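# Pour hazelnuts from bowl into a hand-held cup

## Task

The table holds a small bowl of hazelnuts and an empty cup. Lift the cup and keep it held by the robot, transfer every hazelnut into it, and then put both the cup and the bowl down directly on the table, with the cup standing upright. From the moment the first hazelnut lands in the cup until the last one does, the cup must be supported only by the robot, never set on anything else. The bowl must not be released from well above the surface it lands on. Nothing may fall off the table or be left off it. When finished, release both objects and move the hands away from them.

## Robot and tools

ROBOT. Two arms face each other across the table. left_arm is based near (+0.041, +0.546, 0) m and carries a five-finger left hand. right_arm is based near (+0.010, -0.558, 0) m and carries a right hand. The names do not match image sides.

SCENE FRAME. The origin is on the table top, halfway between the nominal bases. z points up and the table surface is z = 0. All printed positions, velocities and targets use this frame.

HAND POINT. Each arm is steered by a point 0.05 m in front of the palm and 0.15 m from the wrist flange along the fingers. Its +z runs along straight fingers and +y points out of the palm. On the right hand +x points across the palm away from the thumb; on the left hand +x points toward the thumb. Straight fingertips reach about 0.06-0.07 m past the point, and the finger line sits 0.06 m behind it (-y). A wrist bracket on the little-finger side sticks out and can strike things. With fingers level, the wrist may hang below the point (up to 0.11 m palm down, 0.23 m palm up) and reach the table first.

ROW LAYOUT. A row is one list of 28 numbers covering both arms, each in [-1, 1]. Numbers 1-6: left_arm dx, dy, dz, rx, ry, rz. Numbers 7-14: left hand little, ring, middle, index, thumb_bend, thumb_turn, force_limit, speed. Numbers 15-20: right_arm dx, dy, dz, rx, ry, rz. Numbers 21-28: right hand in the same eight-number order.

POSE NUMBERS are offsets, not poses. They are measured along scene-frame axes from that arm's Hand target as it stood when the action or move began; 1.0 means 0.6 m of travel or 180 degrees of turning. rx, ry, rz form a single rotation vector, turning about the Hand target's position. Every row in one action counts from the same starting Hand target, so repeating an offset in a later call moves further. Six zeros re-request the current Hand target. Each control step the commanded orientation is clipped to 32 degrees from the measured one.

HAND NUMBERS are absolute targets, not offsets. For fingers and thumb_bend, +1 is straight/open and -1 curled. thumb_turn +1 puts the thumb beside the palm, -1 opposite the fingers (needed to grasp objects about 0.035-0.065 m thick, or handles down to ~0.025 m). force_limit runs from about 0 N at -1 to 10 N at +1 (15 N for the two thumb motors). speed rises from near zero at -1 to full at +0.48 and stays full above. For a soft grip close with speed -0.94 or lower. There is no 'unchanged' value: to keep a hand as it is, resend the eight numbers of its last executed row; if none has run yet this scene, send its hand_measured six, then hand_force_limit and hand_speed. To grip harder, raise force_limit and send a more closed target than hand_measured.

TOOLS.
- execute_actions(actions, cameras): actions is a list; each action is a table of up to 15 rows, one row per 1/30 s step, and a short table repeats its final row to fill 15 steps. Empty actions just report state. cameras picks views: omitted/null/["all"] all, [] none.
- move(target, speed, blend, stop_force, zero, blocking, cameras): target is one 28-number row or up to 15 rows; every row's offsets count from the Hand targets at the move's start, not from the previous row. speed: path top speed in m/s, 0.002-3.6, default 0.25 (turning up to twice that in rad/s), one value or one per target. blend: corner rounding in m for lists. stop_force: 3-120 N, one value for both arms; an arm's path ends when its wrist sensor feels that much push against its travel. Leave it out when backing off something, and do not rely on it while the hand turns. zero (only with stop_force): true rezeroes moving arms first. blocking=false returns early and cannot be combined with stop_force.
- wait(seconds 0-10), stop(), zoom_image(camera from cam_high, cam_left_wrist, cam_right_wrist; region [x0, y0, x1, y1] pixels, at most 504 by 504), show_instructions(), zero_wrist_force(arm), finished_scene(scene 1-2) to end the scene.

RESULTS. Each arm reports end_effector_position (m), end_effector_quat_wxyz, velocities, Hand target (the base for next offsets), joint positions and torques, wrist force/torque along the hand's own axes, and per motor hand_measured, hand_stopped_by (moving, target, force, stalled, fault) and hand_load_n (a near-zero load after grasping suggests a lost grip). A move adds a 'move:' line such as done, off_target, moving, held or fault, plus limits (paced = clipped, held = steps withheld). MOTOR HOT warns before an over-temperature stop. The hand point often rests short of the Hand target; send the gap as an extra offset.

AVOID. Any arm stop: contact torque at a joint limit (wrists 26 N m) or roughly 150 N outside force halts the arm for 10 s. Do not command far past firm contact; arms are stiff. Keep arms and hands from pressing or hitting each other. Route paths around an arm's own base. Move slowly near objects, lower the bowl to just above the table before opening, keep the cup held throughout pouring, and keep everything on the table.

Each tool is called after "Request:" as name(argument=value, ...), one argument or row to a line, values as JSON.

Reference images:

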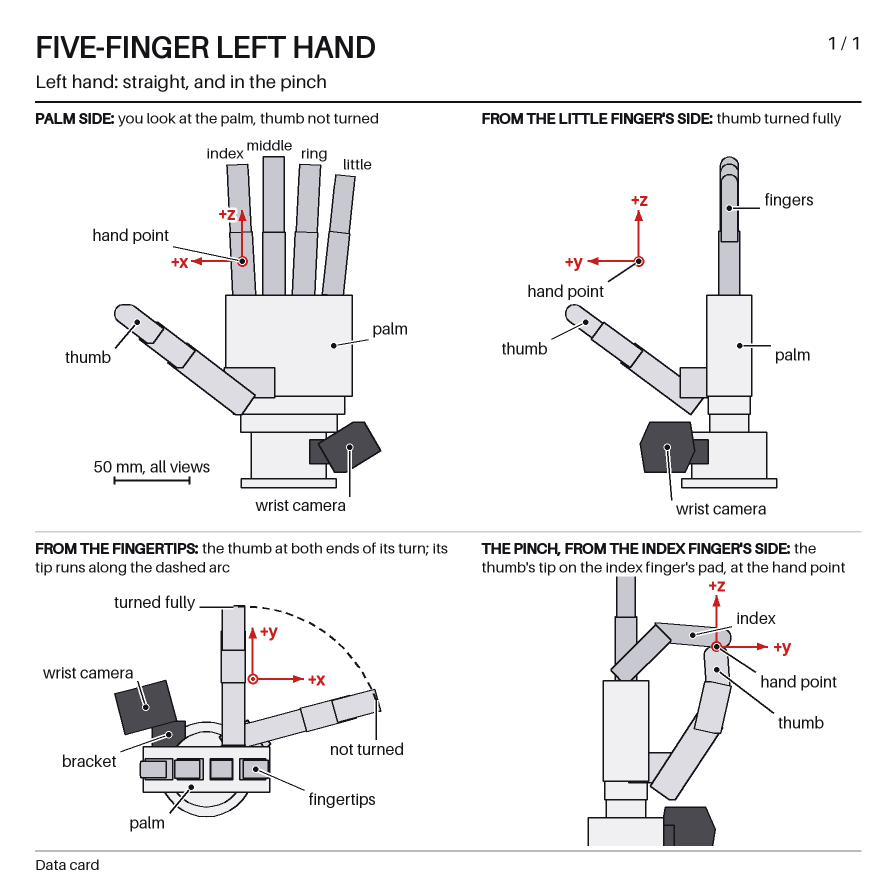

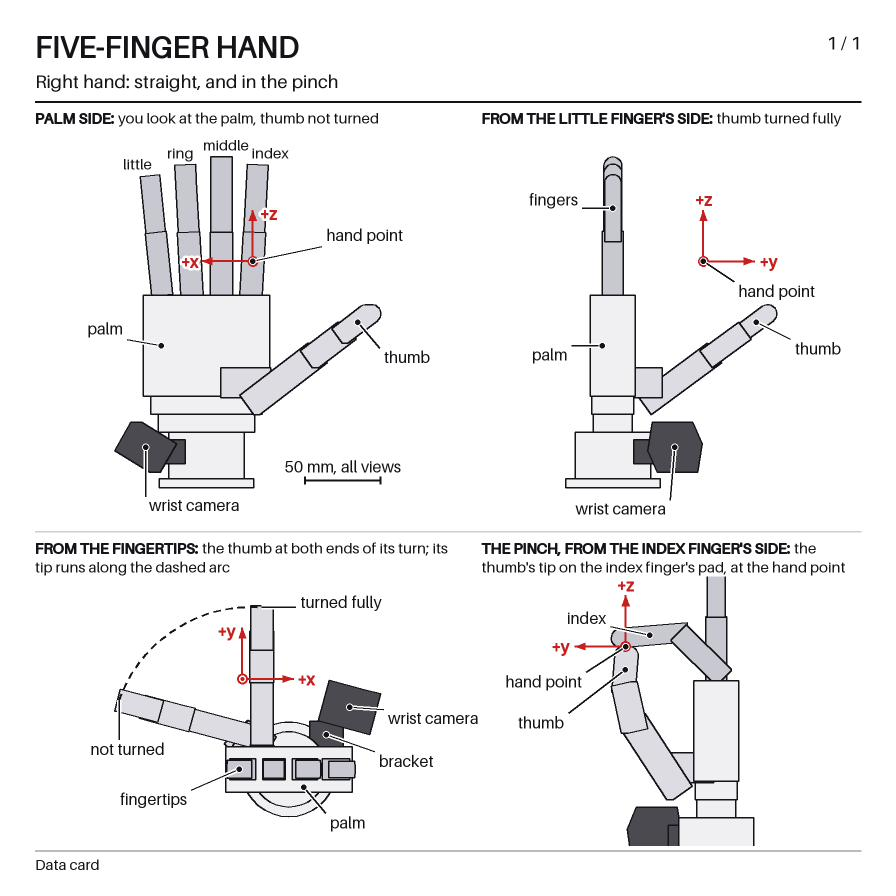

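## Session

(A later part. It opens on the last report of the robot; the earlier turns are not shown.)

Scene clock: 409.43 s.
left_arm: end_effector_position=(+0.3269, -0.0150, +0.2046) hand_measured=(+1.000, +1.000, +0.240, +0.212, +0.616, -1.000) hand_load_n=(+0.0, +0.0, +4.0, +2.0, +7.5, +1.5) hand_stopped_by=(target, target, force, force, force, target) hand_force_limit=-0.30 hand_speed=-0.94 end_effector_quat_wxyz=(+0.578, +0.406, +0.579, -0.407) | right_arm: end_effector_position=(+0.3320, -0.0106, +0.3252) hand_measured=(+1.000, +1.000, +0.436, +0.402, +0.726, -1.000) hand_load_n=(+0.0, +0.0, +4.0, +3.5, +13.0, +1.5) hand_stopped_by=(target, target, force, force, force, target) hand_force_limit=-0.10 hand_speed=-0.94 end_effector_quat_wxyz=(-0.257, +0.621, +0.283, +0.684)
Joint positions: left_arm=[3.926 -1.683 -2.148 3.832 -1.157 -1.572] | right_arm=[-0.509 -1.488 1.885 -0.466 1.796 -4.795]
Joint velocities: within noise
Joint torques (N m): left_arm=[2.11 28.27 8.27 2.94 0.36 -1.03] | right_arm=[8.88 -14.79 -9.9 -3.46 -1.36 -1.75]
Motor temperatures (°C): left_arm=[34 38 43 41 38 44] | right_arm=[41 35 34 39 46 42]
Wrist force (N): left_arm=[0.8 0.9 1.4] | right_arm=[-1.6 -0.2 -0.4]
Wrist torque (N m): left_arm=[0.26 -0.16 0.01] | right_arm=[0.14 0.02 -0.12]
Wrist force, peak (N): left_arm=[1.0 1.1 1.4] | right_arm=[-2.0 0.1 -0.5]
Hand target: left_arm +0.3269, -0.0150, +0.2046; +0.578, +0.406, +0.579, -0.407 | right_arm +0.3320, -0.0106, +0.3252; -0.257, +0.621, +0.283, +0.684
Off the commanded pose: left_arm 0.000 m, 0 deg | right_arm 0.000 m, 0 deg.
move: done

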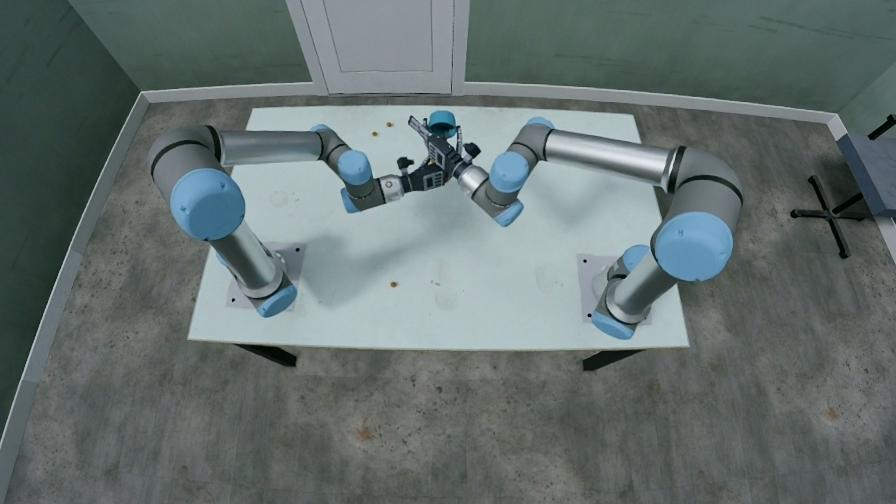

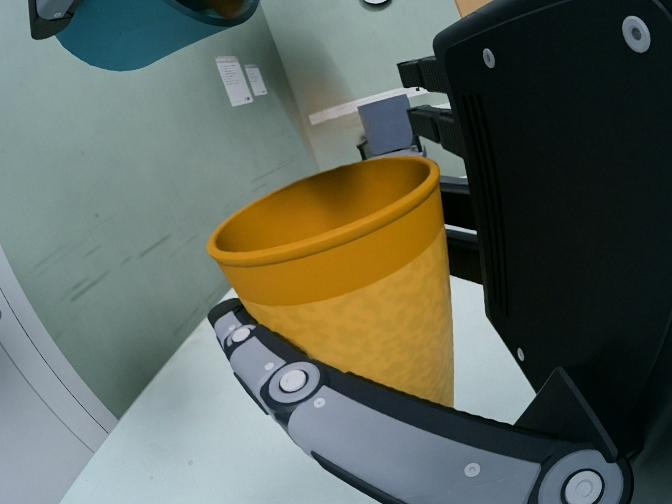

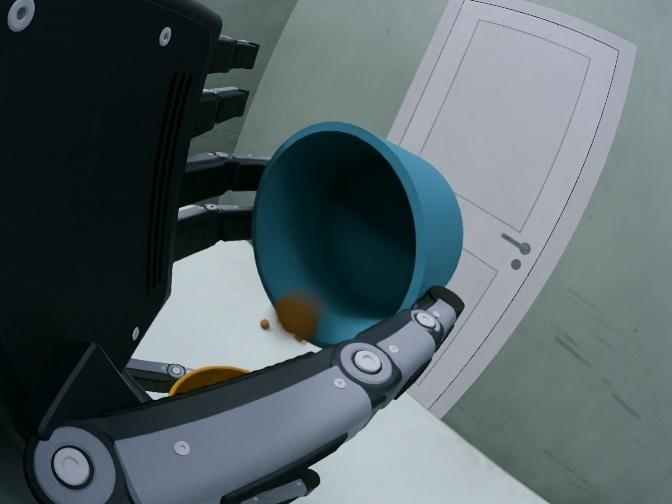

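Request:
wait(
  seconds=0.5,
)

Request:
zoom_image(
  camera="cam_high",
  region=[300, 90, 600, 260],
)

Scene clock: 414.33 s.
left_arm: end_effector_position=(+0.3269, -0.0150, +0.2046) hand_measured=(+1.000, +1.000, +0.240, +0.212, +0.616, -1.000) hand_load_n=(+0.0, +0.0, +4.0, +2.0, +7.5, +1.5) hand_stopped_by=(target, target, force, force, force, target) hand_force_limit=-0.30 hand_speed=-0.94 end_effector_quat_wxyz=(+0.578, +0.406, +0.579, -0.407) | right_arm: end_effector_position=(+0.3320, -0.0106, +0.3252) hand_measured=(+1.000, +1.000, +0.436, +0.402, +0.726, -1.000) hand_load_n=(+0.0, +0.0, +4.0, +3.5, +13.0, +1.5) hand_stopped_by=(target, target, force, force, force, target) hand_force_limit=-0.10 hand_speed=-0.94 end_effector_quat_wxyz=(-0.257, +0.621, +0.283, +0.684)
Joint positions: left_arm=[3.926 -1.683 -2.148 3.832 -1.157 -1.572] | right_arm=[-0.509 -1.488 1.885 -0.466 1.796 -4.795]
Joint velocities: within noise
Joint torques (N m): left_arm=[-0.22 28.12 8.27 2.98 -0.22 -0.94] | right_arm=[8.47 -14.34 -12.73 -2.47 -1.41 -1.64]
Motor temperatures (°C): left_arm=[34 38 43 41 38 44] | right_arm=[41 35 34 39 46 42]
Wrist force (N): left_arm=[0.9 1.0 1.2] | right_arm=[-1.5 -0.2 -0.7]
Wrist torque (N m): left_arm=[0.27 -0.18 0.02] | right_arm=[0.15 0.02 -0.11]
Wrist force, peak (N): left_arm=[1.1 1.2 1.4] | right_arm=[-1.8 -0.5 -0.7]
Hand target: left_arm +0.3269, -0.0150, +0.2046; +0.578, +0.406, +0.579, -0.407 | right_arm +0.3320, -0.0106, +0.3252; -0.257, +0.621, +0.283, +0.684
Off the commanded pose: left_arm 0.000 m, 0 deg | right_arm 0.000 m, 0 deg.
wait: 0.50 s; at rest from the start

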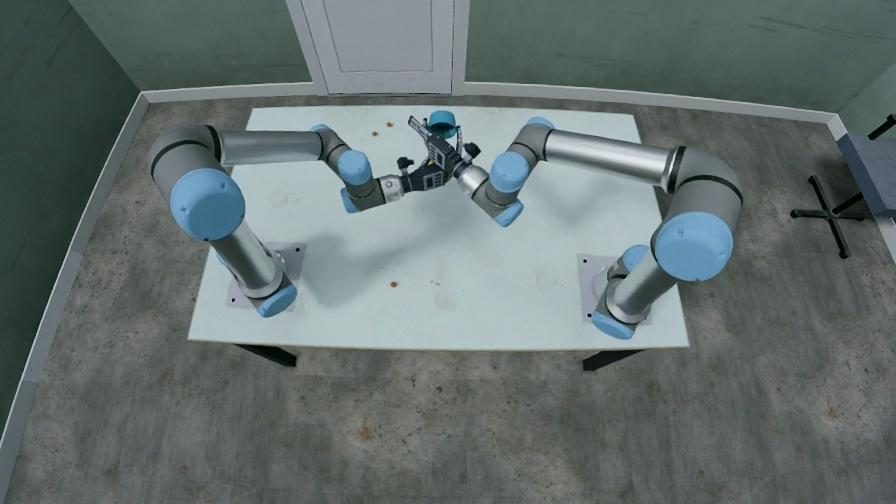

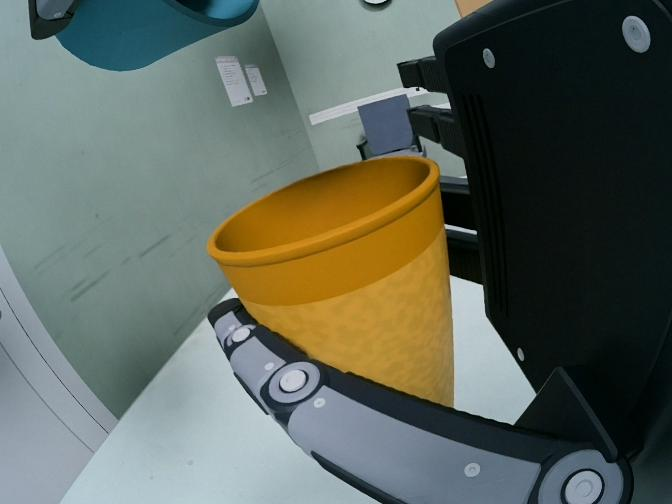

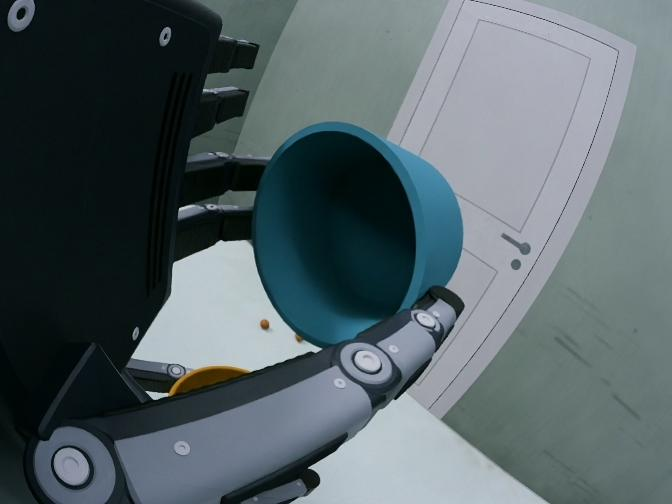

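Scaled by 1.680 from the camera's 896x504 image, which has a finer 1280x720 frame.

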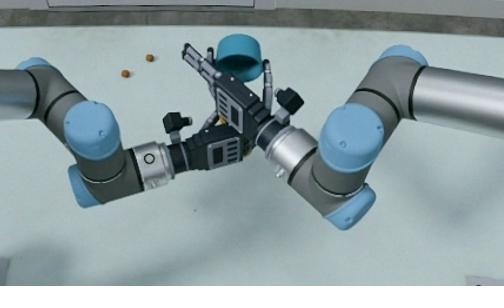

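Request:
move(
  target=[0,0,0,0,0,0,1,1,-0.6,-0.6,-0.7,-1,-0.3,-0.94,0.1,-0.05,0.05,0,0,0,1,1,-0.5,-0.5,-0.5,-1,-0.1,-0.94],
  speed=0.1,
  cameras=[],
)

Request:
move(
  target=[0,0,0,0,0,0,1,1,-0.6,-0.6,-0.7,-1,-0.3,-0.94,0,-0.2,-0.1,0,0.53,0,1,1,-0.5,-0.5,-0.5,-1,-0.1,-0.94],
  speed=0.2,
)

Request:
zoom_image(
  camera="cam_high",
  region=[350, 90, 550, 210],
)

Scene clock: 422.97 s.
left_arm: end_effector_position=(+0.3269, -0.0150, +0.2046) hand_measured=(+1.000, +1.000, +0.240, +0.212, +0.616, -1.000) hand_load_n=(+0.0, +0.0, +4.0, +2.0, +7.5, +1.5) hand_stopped_by=(target, target, force, force, force, target) hand_force_limit=-0.30 hand_speed=-0.94 end_effector_quat_wxyz=(+0.578, +0.406, +0.579, -0.407) | right_arm: end_effector_position=(+0.3919, -0.0406, +0.3551) hand_measured=(+1.000, +1.000, +0.436, +0.402, +0.726, -1.000) hand_load_n=(+0.0, +0.0, +3.5, +3.5, +13.0, +1.5) hand_stopped_by=(target, target, force, force, force, target) hand_force_limit=-0.10 hand_speed=-0.94 end_effector_quat_wxyz=(-0.257, +0.621, +0.283, +0.684)
Joint positions: left_arm=[3.926 -1.683 -2.148 3.832 -1.157 -1.572] | right_arm=[-0.675 -1.537 1.856 -0.386 1.631 -4.784]
Joint velocities: within noise
Joint torques (N m): left_arm=[-1.06 28.13 8.32 2.87 -0.96 -0.99] | right_arm=[-12.02 -36.59 -33.86 0.32 -1.32 1.69]
Motor temperatures (°C): left_arm=[34 38 43 41 38 44] | right_arm=[41 35 34 39 46 42]
Wrist force (N): left_arm=[0.8 1.0 1.4] | right_arm=[-1.6 -0.2 -0.6]
Wrist torque (N m): left_arm=[0.28 -0.16 0.01] | right_arm=[0.13 0.04 -0.12]
Wrist force, peak (N): left_arm=[0.8 1.2 1.5] | right_arm=[-2.2 -0.5 -0.5]
Hand target: left_arm +0.3269, -0.0150, +0.2046; +0.578, +0.406, +0.579, -0.407 | right_arm +0.3920, -0.0406, +0.3552; -0.257, +0.621, +0.283, +0.684
Off the commanded pose: left_arm 0.000 m, 0 deg | right_arm 0.000 m, 0 deg.
move: done
No camera images: "cameras" was empty.

Scene clock: 427.80 s.
left_arm: end_effector_position=(+0.3269, -0.0150, +0.2046) hand_measured=(+1.000, +1.000, +0.240, +0.212, +0.616, -1.000) hand_load_n=(+0.0, +0.0, +4.0, +2.5, +7.5, +1.5) hand_stopped_by=(target, target, force, force, force, target) hand_force_limit=-0.30 hand_speed=-0.94 end_effector_quat_wxyz=(+0.578, +0.406, +0.579, -0.407) | right_arm: end_effector_position=(+0.3920, -0.1606, +0.2952) hand_measured=(+1.000, +1.000, +0.436, +0.402, +0.726, -1.000) hand_load_n=(+0.0, +0.0, +3.5, +3.5, +13.0, +1.0) hand_stopped_by=(target, target, force, force, force, target) hand_force_limit=-0.10 hand_speed=-0.94 end_effector_quat_wxyz=(-0.383, +0.924, +0.000, +0.001)
Joint positions: left_arm=[3.926 -1.683 -2.148 3.832 -1.157 -1.572] | right_arm=[-1.231 -1.149 1.168 1.269 0.827 -4.31]
Joint velocities: within noise
Joint torques (N m): left_arm=[-1.55 27.7 8.43 2.81 -1.68 -0.98] | right_arm=[-12.85 -27.83 -32.33 4.63 -2.55 -1.56]
Motor temperatures (°C): left_arm=[34 38 43 41 38 44] | right_arm=[41 35 34 39 46 42]
Wrist force (N): left_arm=[0.7 0.9 1.6] | right_arm=[-0.1 0.1 0.0]
Wrist torque (N m): left_arm=[0.26 -0.14 0.01] | right_arm=[0.00 0.01 -0.01]
Wrist force, peak (N): left_arm=[0.7 1.2 1.5] | right_arm=[-1.9 -0.1 -0.7]
Hand target: left_arm +0.3269, -0.0150, +0.2046; +0.578, +0.406, +0.579, -0.407 | right_arm +0.3920, -0.1606, +0.2952; -0.383, +0.924, +0.000, +0.000
Off the commanded pose: left_arm 0.000 m, 0 deg | right_arm 0.000 m, 0 deg.
move: done

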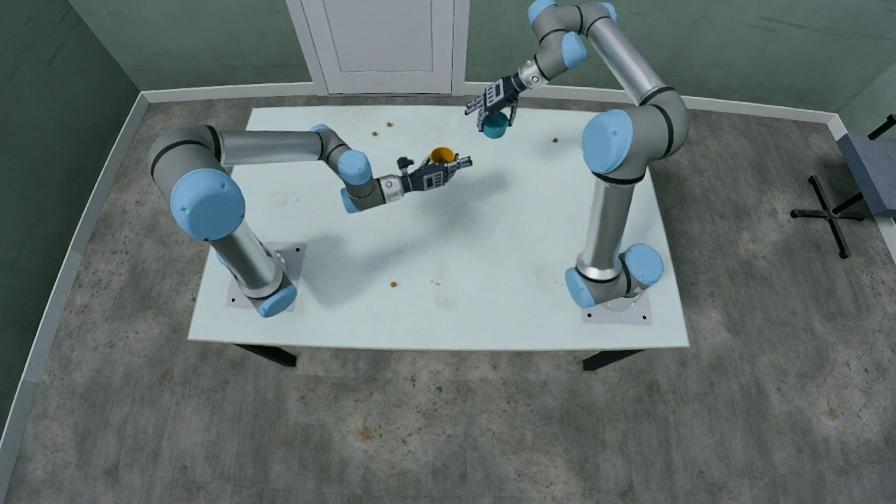

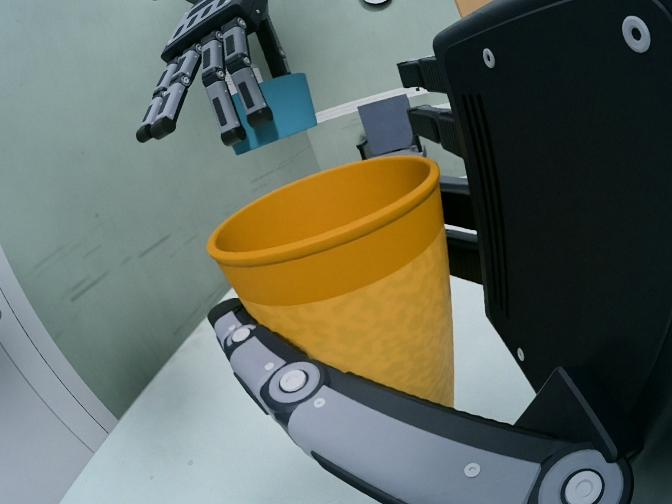

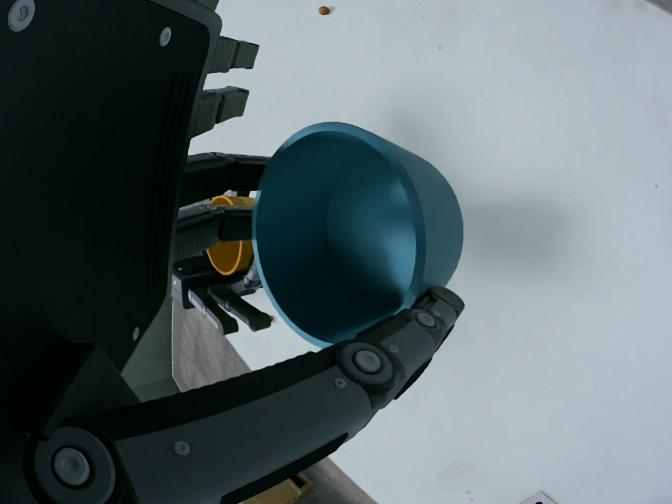

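Scaled by 2.520 from the camera's 896x504 image, which has a finer 1280x720 frame.

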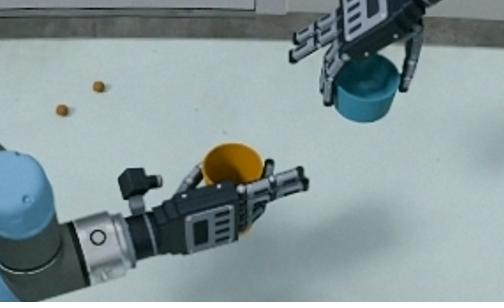

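Request:
move(
  target=[0,0,0,0,0,0,1,1,-0.6,-0.6,-0.7,-1,-0.3,-0.94,0.0,0,-0.38,0,0,0,1,1,-0.5,-0.5,-0.5,-1,-0.1,-0.94],
  speed=0.12,
  cameras=[],
)

Request:
move(
  target=[0,0,0,0,0,0,1,1,-0.6,-0.6,-0.7,-1,-0.3,-0.94,0.0,0,-0.052,0,0,0,1,1,-0.5,-0.5,-0.5,-1,-0.1,-0.94],
  speed=0.02,
  stop_force=3,
)

Scene clock: 463.03 s.
left_arm: end_effector_position=(+0.3269, -0.0150, +0.2046) hand_measured=(+1.000, +1.000, +0.240, +0.212, +0.616, -1.000) hand_load_n=(+0.0, +0.0, +4.0, +2.0, +7.5, +1.5) hand_stopped_by=(target, target, force, force, force, target) hand_force_limit=-0.30 hand_speed=-0.94 end_effector_quat_wxyz=(+0.578, +0.406, +0.579, -0.407) | right_arm: end_effector_position=(+0.3920, -0.1607, +0.0673) hand_measured=(+1.000, +1.000, +0.436, +0.402, +0.726, -1.000) hand_load_n=(+0.0, +0.0, +3.5, +3.5, +13.0, +0.5) hand_stopped_by=(target, target, force, force, force, target) hand_force_limit=-0.10 hand_speed=-0.94 end_effector_quat_wxyz=(-0.383, +0.924, +0.000, +0.000)
Joint positions: left_arm=[3.926 -1.683 -2.148 3.832 -1.157 -1.572] | right_arm=[-1.231 -0.994 1.543 0.741 0.827 -4.31]
Joint velocities: within noise
Joint torques (N m): left_arm=[-1.94 27.1 8.59 2.68 -1.72 -0.85] | right_arm=[9.93 -29.09 -5.05 0.96 -2.32 1.7]
Motor temperatures (°C): left_arm=[34 38 42 40 38 44] | right_arm=[41 35 34 39 46 42]
Wrist force (N): left_arm=[0.8 1.0 1.2] | right_arm=[-0.5 0.4 0.2]
Wrist torque (N m): left_arm=[0.28 -0.17 0.01] | right_arm=[0.05 0.06 -0.02]
Wrist force, peak (N): left_arm=[0.7 1.3 1.5] | right_arm=[-0.2 1.1 0.9]
Hand target: left_arm +0.3269, -0.0150, +0.2046; +0.578, +0.406, +0.579, -0.407 | right_arm +0.3920, -0.1606, +0.0672; -0.383, +0.924, +0.000, +0.000
Off the commanded pose: left_arm 0.000 m, 0 deg | right_arm 0.000 m, 0 deg.
move: done
No camera images: "cameras" was empty.

Scene clock: 465.73 s.
left_arm: end_effector_position=(+0.3269, -0.0150, +0.2046) hand_measured=(+1.000, +1.000, +0.240, +0.212, +0.616, -1.000) hand_load_n=(+0.0, +0.0, +4.0, +2.0, +7.5, +1.5) hand_stopped_by=(target, target, force, force, force, target) hand_force_limit=-0.30 hand_speed=-0.94 end_effector_quat_wxyz=(+0.578, +0.406, +0.579, -0.407) | right_arm: end_effector_position=(+0.3920, -0.1606, +0.0381) hand_measured=(+1.000, +1.000, +0.436, +0.402, +0.726, -1.000) hand_load_n=(+0.0, +0.0, +4.0, +3.0, +13.0, +0.5) hand_stopped_by=(target, target, force, force, force, target) hand_force_limit=-0.10 hand_speed=-0.94 end_effector_quat_wxyz=(-0.383, +0.924, +0.000, +0.000)
Joint positions: left_arm=[3.926 -1.683 -2.148 3.832 -1.157 -1.572] | right_arm=[-1.231 -0.957 1.567 0.68 0.827 -4.31]
Joint velocities: within noise
Joint torques (N m): left_arm=[-1.45 27.32 9.22 2.81 -1.69 -0.93] | right_arm=[7.82 -55.19 -28.6 3.95 -0.76 -1.02]
Motor temperatures (°C): left_arm=[34 38 42 40 38 44] | right_arm=[41 35 34 39 46 42]
Wrist force (N): left_arm=[0.6 1.1 1.5] | right_arm=[-0.1 0.4 0.1]
Wrist torque (N m): left_arm=[0.28 -0.13 0.00] | right_arm=[0.05 0.01 -0.02]
Wrist force, peak (N): left_arm=[1.0 1.2 1.4] | right_arm=[-0.5 -5.9 -6.5]
Hand target: left_arm +0.3269, -0.0150, +0.2046; +0.578, +0.406, +0.579, -0.407 | right_arm +0.3920, -0.1606, +0.0381; -0.383, +0.924, +0.000, +0.000 (not the last commanded pose)
Off the commanded pose: left_arm 0.000 m, 0 deg | right_arm 0.002 m, 0 deg.
move: contact (right_arm)

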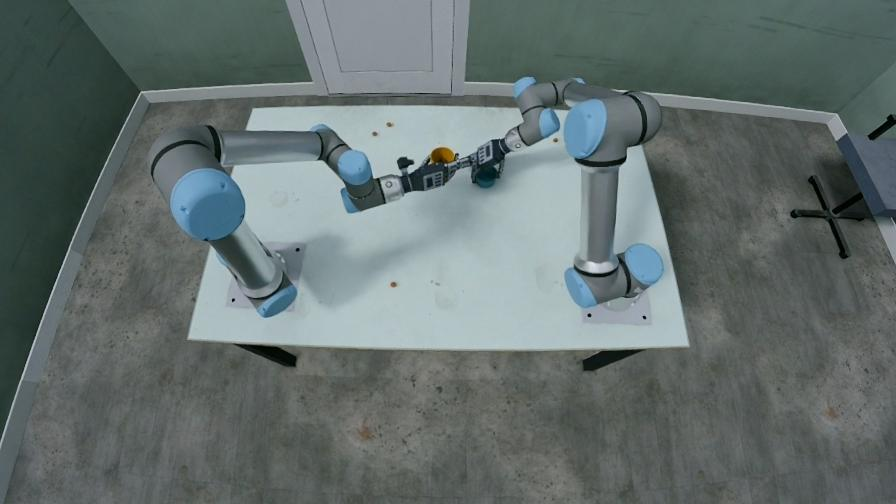

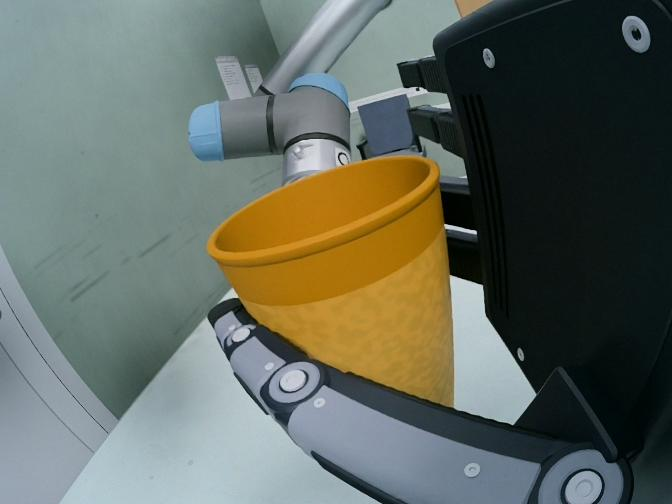

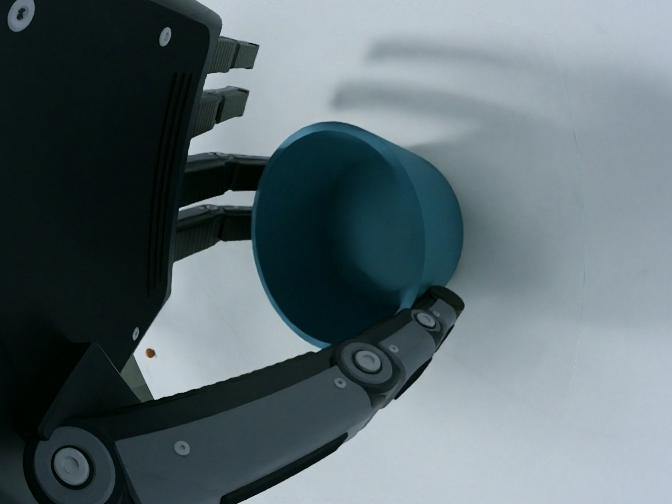

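Request:
move(
  target=[0,0,0,0,0,0,1,1,-0.6,-0.6,-0.7,-1,-0.3,-0.94,0.0,0,0,0,0,0,1,1,1,1,1,-1,-0.1,-0.85],
  cameras=[],
)

Request:
move(
  target=[0,0,0,0,0,0,1,1,-0.6,-0.6,-0.7,-1,-0.3,-0.94,0.0,0,0.2,0,0,0,1,1,1,1,1,-1,-0.1,-0.85],
  speed=0.06,
)

Scene clock: 471.83 s.
left_arm: end_effector_position=(+0.3269, -0.0150, +0.2046) hand_measured=(+1.000, +1.000, +0.240, +0.212, +0.616, -1.000) hand_load_n=(+0.5, +0.0, +4.0, +2.5, +7.5, +1.5) hand_stopped_by=(target, target, force, force, force, target) hand_force_limit=-0.30 hand_speed=-0.94 end_effector_quat_wxyz=(+0.578, +0.406, +0.579, -0.407) | right_arm: end_effector_position=(+0.3920, -0.1606, +0.0381) hand_measured=(+1.000, +1.000, +1.000, +1.000, +1.000, -1.000) hand_load_n=(+0.0, +0.0, +0.0, +0.0, +0.0, +0.0) hand_stopped_by=(target, target, target, target, target, target) hand_force_limit=-0.10 hand_speed=-0.85 end_effector_quat_wxyz=(-0.383, +0.924, +0.000, +0.000)
Joint positions: left_arm=[3.926 -1.683 -2.148 3.832 -1.157 -1.572] | right_arm=[-1.231 -0.957 1.567 0.68 0.827 -4.31]
Joint velocities: within noise
Joint torques (N m): left_arm=[-1.1 27.07 9.44 2.7 -1.7 -0.92] | right_arm=[7.37 -54.65 -21.34 3.48 0.07 -1.1]
Motor temperatures (°C): left_arm=[34 38 42 40 38 44] | right_arm=[41 35 34 39 46 42]
Wrist force (N): left_arm=[0.7 1.1 1.2] | right_arm=[-0.1 0.0 -0.4]
Wrist torque (N m): left_arm=[0.30 -0.15 0.00] | right_arm=[0.06 0.02 -0.03]
Wrist force, peak (N): left_arm=[1.0 1.1 1.6] | right_arm=[-0.3 0.9 0.1]
Hand target: left_arm +0.3269, -0.0150, +0.2046; +0.578, +0.406, +0.579, -0.407 | right_arm +0.3920, -0.1606, +0.0381; -0.383, +0.924, +0.000, +0.000
Off the commanded pose: left_arm 0.000 m, 0 deg | right_arm 0.000 m, 0 deg.
move: done
No camera images: "cameras" was empty.

Scene clock: 474.33 s.
left_arm: end_effector_position=(+0.3269, -0.0150, +0.2046) hand_measured=(+1.000, +1.000, +0.240, +0.212, +0.616, -1.000) hand_load_n=(+0.0, +0.0, +4.0, +2.0, +7.5, +1.5) hand_stopped_by=(target, target, force, force, force, target) hand_force_limit=-0.30 hand_speed=-0.94 end_effector_quat_wxyz=(+0.578, +0.406, +0.579, -0.407) | right_arm: end_effector_position=(+0.3919, -0.1606, +0.1580) hand_measured=(+1.000, +1.000, +1.000, +1.000, +1.000, -1.000) hand_load_n=(+0.0, +0.0, +0.0, +0.0, +0.0, +0.0) hand_stopped_by=(target, target, target, target, target, target) hand_force_limit=-0.10 hand_speed=-0.85 end_effector_quat_wxyz=(-0.383, +0.924, +0.000, +0.000)
Joint positions: left_arm=[3.926 -1.683 -2.148 3.832 -1.157 -1.572] | right_arm=[-1.231 -1.087 1.435 0.942 0.827 -4.31]
Joint velocities: within noise
Joint torques (N m): left_arm=[-0.53 27.03 9.14 2.71 -1.69 -0.96] | right_arm=[-8.65 -52.29 -30.62 4.64 -1.49 -1.55]
Motor temperatures (°C): left_arm=[34 38 42 40 38 44] | right_arm=[41 35 34 39 46 42]
Wrist force (N): left_arm=[0.8 1.1 1.0] | right_arm=[-0.5 0.2 -0.2]
Wrist torque (N m): left_arm=[0.30 -0.16 0.01] | right_arm=[0.07 0.06 -0.03]
Wrist force, peak (N): left_arm=[1.0 1.2 1.4] | right_arm=[-0.4 -0.3 -0.7]
Hand target: left_arm +0.3269, -0.0150, +0.2046; +0.578, +0.406, +0.579, -0.407 | right_arm +0.3920, -0.1606, +0.1581; -0.383, +0.924, +0.000, +0.000
Off the commanded pose: left_arm 0.000 m, 0 deg | right_arm 0.000 m, 0 deg.
move: done

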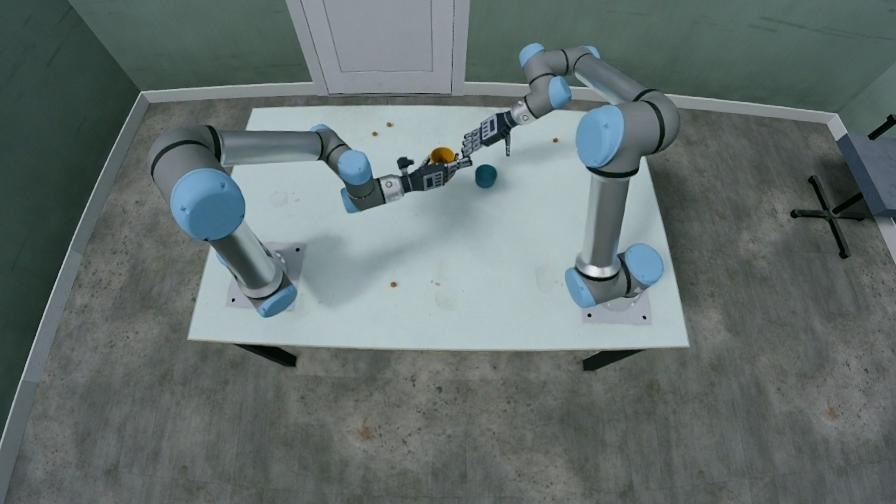

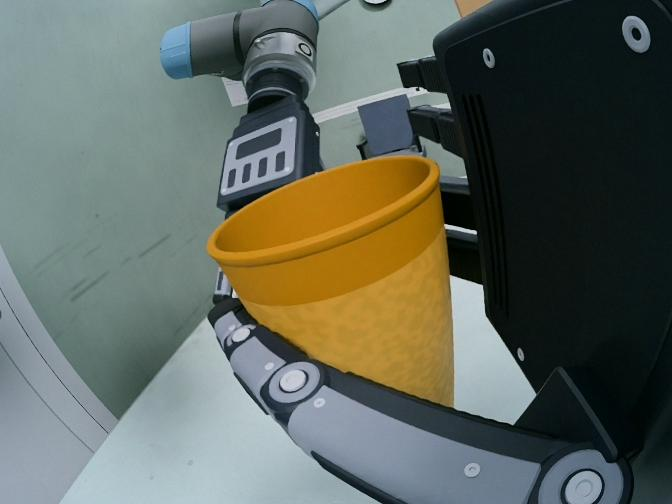

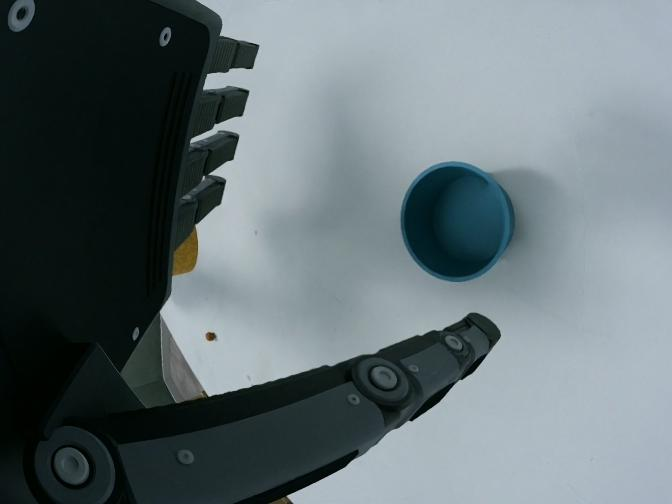

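Request:
move(
  target=[0,0,0,0,0,0,1,1,-0.6,-0.6,-0.7,-1,-0.3,-0.94,0.293,-0.449,0.0,0,0,0,-1,-1,-0.14,-0.14,1,-1,0,-0.3],
  speed=0.2,
)

Request:
zoom_image(
  camera="cam_high",
  region=[490, 90, 610, 190],
)

Scene clock: 484.63 s.
left_arm: end_effector_position=(+0.3269, -0.0150, +0.2046) hand_measured=(+1.000, +1.000, +0.240, +0.212, +0.616, -1.000) hand_load_n=(+0.0, +0.0, +4.0, +2.5, +7.5, +1.5) hand_stopped_by=(target, target, force, force, force, target) hand_force_limit=-0.30 hand_speed=-0.94 end_effector_quat_wxyz=(+0.578, +0.406, +0.579, -0.407) | right_arm: end_effector_position=(+0.5677, -0.4300, +0.1581) hand_measured=(-1.000, -1.000, -0.140, -0.140, +1.000, -1.000) hand_load_n=(+0.0, +0.0, +0.0, +0.0, +0.0, +0.0) hand_stopped_by=(target, target, target, target, target, target) hand_force_limit=0.00 hand_speed=-0.30 end_effector_quat_wxyz=(-0.383, +0.924, +0.000, +0.000)
Joint positions: left_arm=[3.926 -1.683 -2.148 3.832 -1.157 -1.572] | right_arm=[-1.763 -0.805 1.101 1.507 0.813 -5.045]
Joint velocities: within noise
Joint torques (N m): left_arm=[-1.08 26.66 9.98 2.63 -1.67 -0.87] | right_arm=[-12.98 -38.34 -31.79 4.62 0.4 -1.39]
Motor temperatures (°C): left_arm=[34 38 42 40 38 44] | right_arm=[41 35 34 39 45 42]
Wrist force (N): left_arm=[0.7 1.2 1.4] | right_arm=[-0.1 -0.1 -0.2]
Wrist torque (N m): left_arm=[0.30 -0.15 0.00] | right_arm=[0.07 0.02 -0.01]
Wrist force, peak (N): left_arm=[0.8 1.0 1.7] | right_arm=[-0.8 -0.5 0.4]
Hand target: left_arm +0.3269, -0.0150, +0.2046; +0.578, +0.406, +0.579, -0.407 | right_arm +0.5678, -0.4300, +0.1581; -0.383, +0.924, +0.000, +0.000
Off the commanded pose: left_arm 0.000 m, 0 deg | right_arm 0.000 m, 0 deg.
move: done

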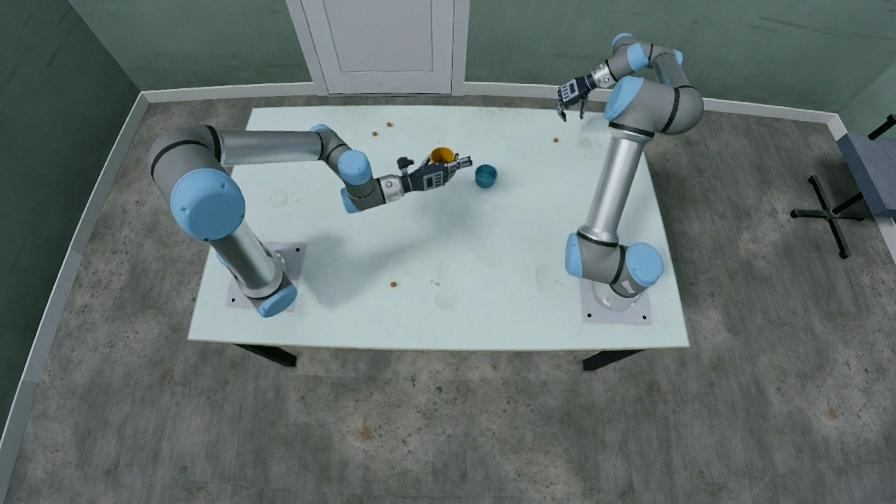

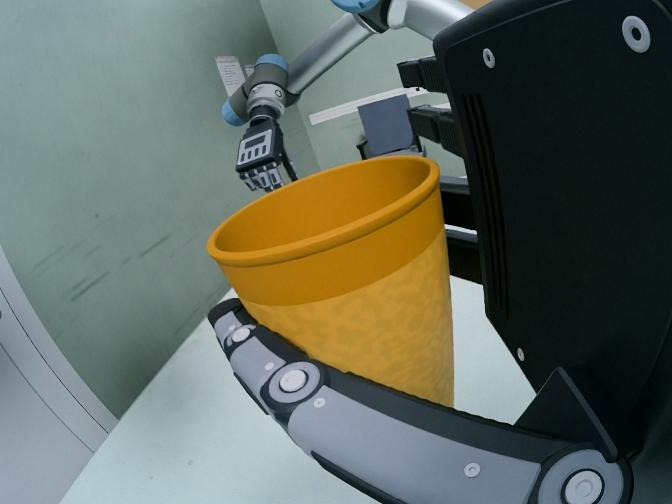

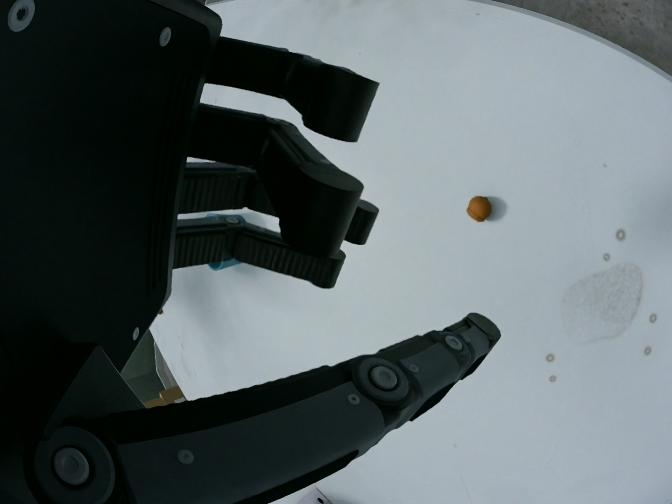

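Scaled by 4.200 from the camera's 896x504 image, which has a finer 1280x720 frame.

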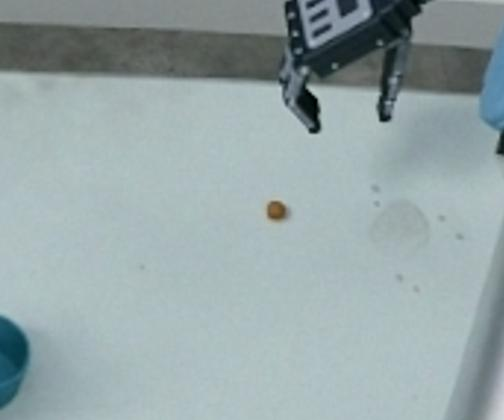

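Request:
move(
  target=[0,0,0,0,0,0,1,1,-0.6,-0.6,-0.7,-1,-0.3,-0.94,0.057,0.04,-0.147,0,0,0,-1,-1,-0.14,-0.14,1,-1,0,-0.3],
  speed=0.1,
)

Request:
zoom_image(
  camera="cam_high",
  region=[520, 100, 600, 160],
)

Scene clock: 491.63 s.
left_arm: end_effector_position=(+0.3269, -0.0150, +0.2046) hand_measured=(+1.000, +1.000, +0.240, +0.212, +0.616, -1.000) hand_load_n=(+0.0, +0.0, +4.0, +2.0, +7.5, +1.5) hand_stopped_by=(target, target, force, force, force, target) hand_force_limit=-0.30 hand_speed=-0.94 end_effector_quat_wxyz=(+0.578, +0.406, +0.579, -0.407) | right_arm: end_effector_position=(+0.6019, -0.4061, +0.0701) hand_measured=(-1.000, -1.000, -0.140, -0.140, +1.000, -1.000) hand_load_n=(+0.0, +0.0, +0.0, +0.0, +0.0, +0.0) hand_stopped_by=(target, target, target, target, target, target) hand_force_limit=0.00 hand_speed=-0.30 end_effector_quat_wxyz=(-0.383, +0.924, +0.000, +0.000)
Joint positions: left_arm=[3.926 -1.683 -2.148 3.832 -1.157 -1.572] | right_arm=[-1.711 -0.638 1.015 1.377 0.802 -4.974]
Joint velocities: within noise
Joint torques (N m): left_arm=[-0.77 26.24 10.1 2.61 -1.73 -0.96] | right_arm=[9.76 -41.77 -31.96 1.38 -2.33 1.95]
Motor temperatures (°C): left_arm=[34 38 42 40 38 44] | right_arm=[41 35 34 39 45 42]
Wrist force (N): left_arm=[0.9 1.0 1.2] | right_arm=[-0.2 0.1 0.0]
Wrist torque (N m): left_arm=[0.28 -0.17 0.02] | right_arm=[0.05 0.00 0.00]
Wrist force, peak (N): left_arm=[0.8 1.2 1.5] | right_arm=[-0.5 -0.3 -0.8]
Hand target: left_arm +0.3269, -0.0150, +0.2046; +0.578, +0.406, +0.579, -0.407 | right_arm +0.6020, -0.4060, +0.0699; -0.383, +0.924, +0.000, +0.000
Off the commanded pose: left_arm 0.000 m, 0 deg | right_arm 0.000 m, 0 deg.
move: done

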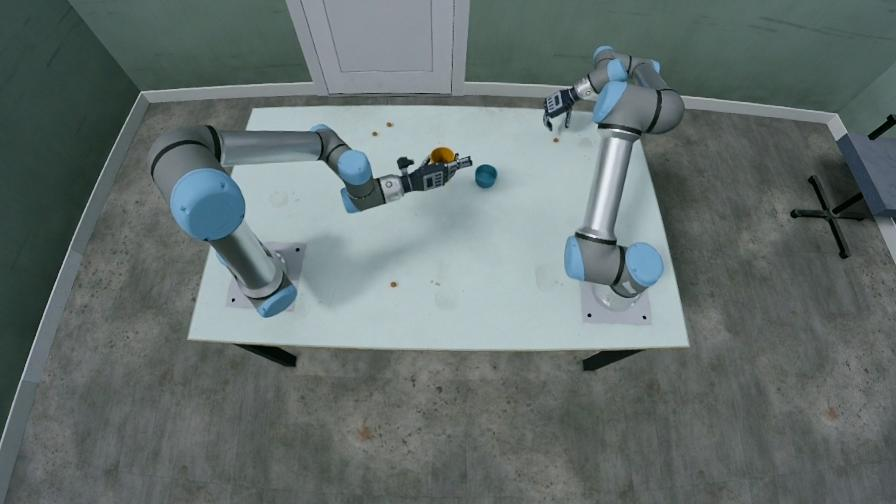

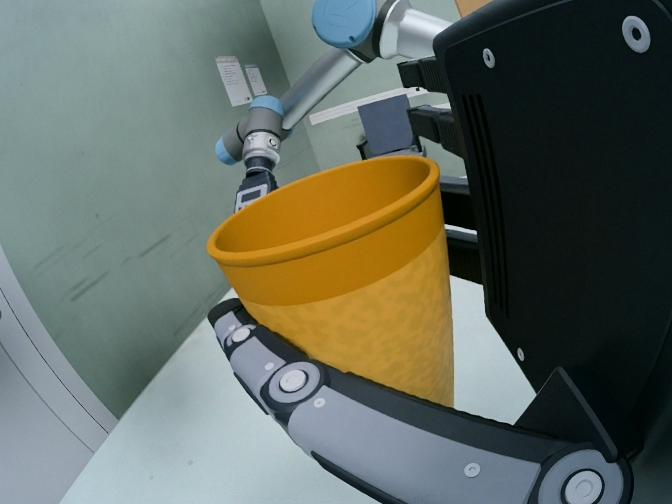

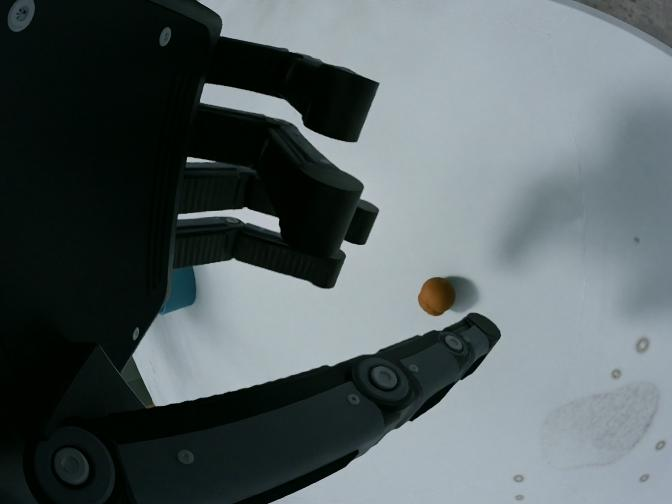

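Scaled by 6.300 from the camera's 896x504 image, which has a finer 1280x720 frame.

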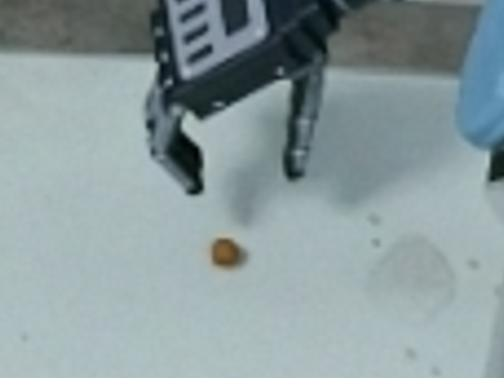

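Request:
move(
  target=[0,0,0,0,0,0,1,1,-0.6,-0.6,-0.7,-1,-0.3,-0.94,0,0,-0.058,0,0,0,-1,-1,-0.14,-0.14,1,-1,0,-0.3],
  speed=0.05,
)

Request:
zoom_image(
  camera="cam_high",
  region=[520, 100, 600, 160],
)

Scene clock: 498.43 s.
left_arm: end_effector_position=(+0.3269, -0.0150, +0.2046) hand_measured=(+1.000, +1.000, +0.240, +0.212, +0.616, -1.000) hand_load_n=(+0.0, +0.0, +4.0, +2.0, +7.5, +1.5) hand_stopped_by=(target, target, force, force, force, target) hand_force_limit=-0.30 hand_speed=-0.94 end_effector_quat_wxyz=(+0.578, +0.406, +0.579, -0.407) | right_arm: end_effector_position=(+0.6020, -0.4060, +0.0353) hand_measured=(-1.000, -1.000, -0.140, -0.140, +1.000, -1.000) hand_load_n=(+0.0, +0.0, +0.0, +0.0, +0.0, +0.0) hand_stopped_by=(target, target, target, target, target, target) hand_force_limit=0.00 hand_speed=-0.30 end_effector_quat_wxyz=(-0.383, +0.924, +0.000, +0.000)
Joint positions: left_arm=[3.926 -1.683 -2.148 3.832 -1.157 -1.572] | right_arm=[-1.711 -0.6 1.037 1.317 0.802 -4.974]
Joint velocities: within noise
Joint torques (N m): left_arm=[-1.51 26.96 10.27 2.65 -1.68 -0.86] | right_arm=[3.46 -46.42 -5.25 1.69 -0.73 1.27]
Motor temperatures (°C): left_arm=[34 38 42 40 38 44] | right_arm=[41 35 34 39 45 42]
Wrist force (N): left_arm=[0.4 0.9 1.4] | right_arm=[-0.3 0.1 0.4]
Wrist torque (N m): left_arm=[0.26 -0.11 -0.01] | right_arm=[0.03 0.00 0.01]
Wrist force, peak (N): left_arm=[0.8 1.2 1.4] | right_arm=[-0.2 0.5 0.7]
Hand target: left_arm +0.3269, -0.0150, +0.2046; +0.578, +0.406, +0.579, -0.407 | right_arm +0.6020, -0.4060, +0.0351; -0.383, +0.924, +0.000, +0.000
Off the commanded pose: left_arm 0.000 m, 0 deg | right_arm 0.000 m, 0 deg.
move: done

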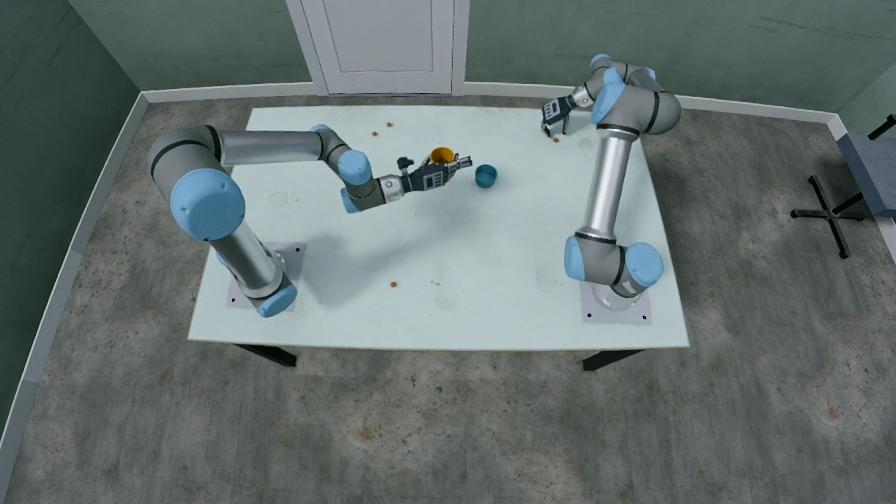

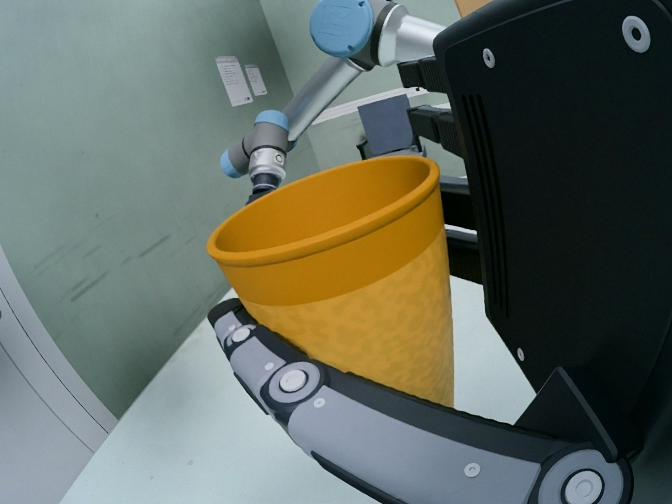

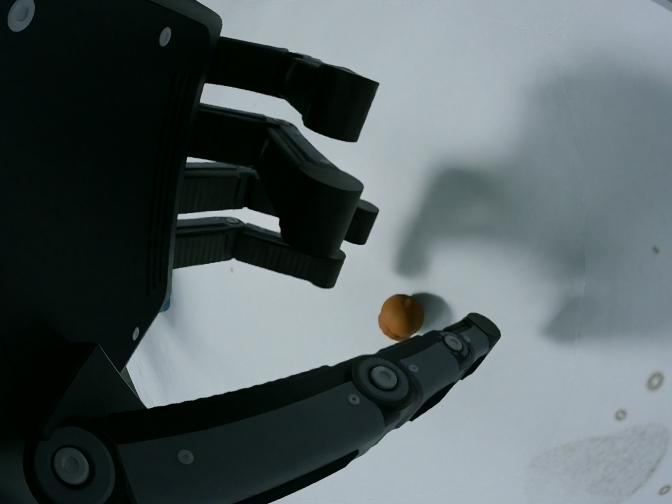

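Scaled by 6.300 from the camera's 896x504 image, which has a finer 1280x720 frame.

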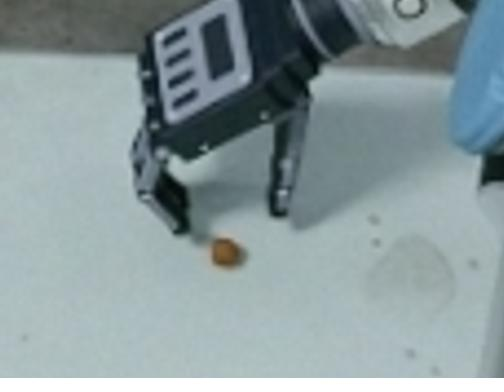

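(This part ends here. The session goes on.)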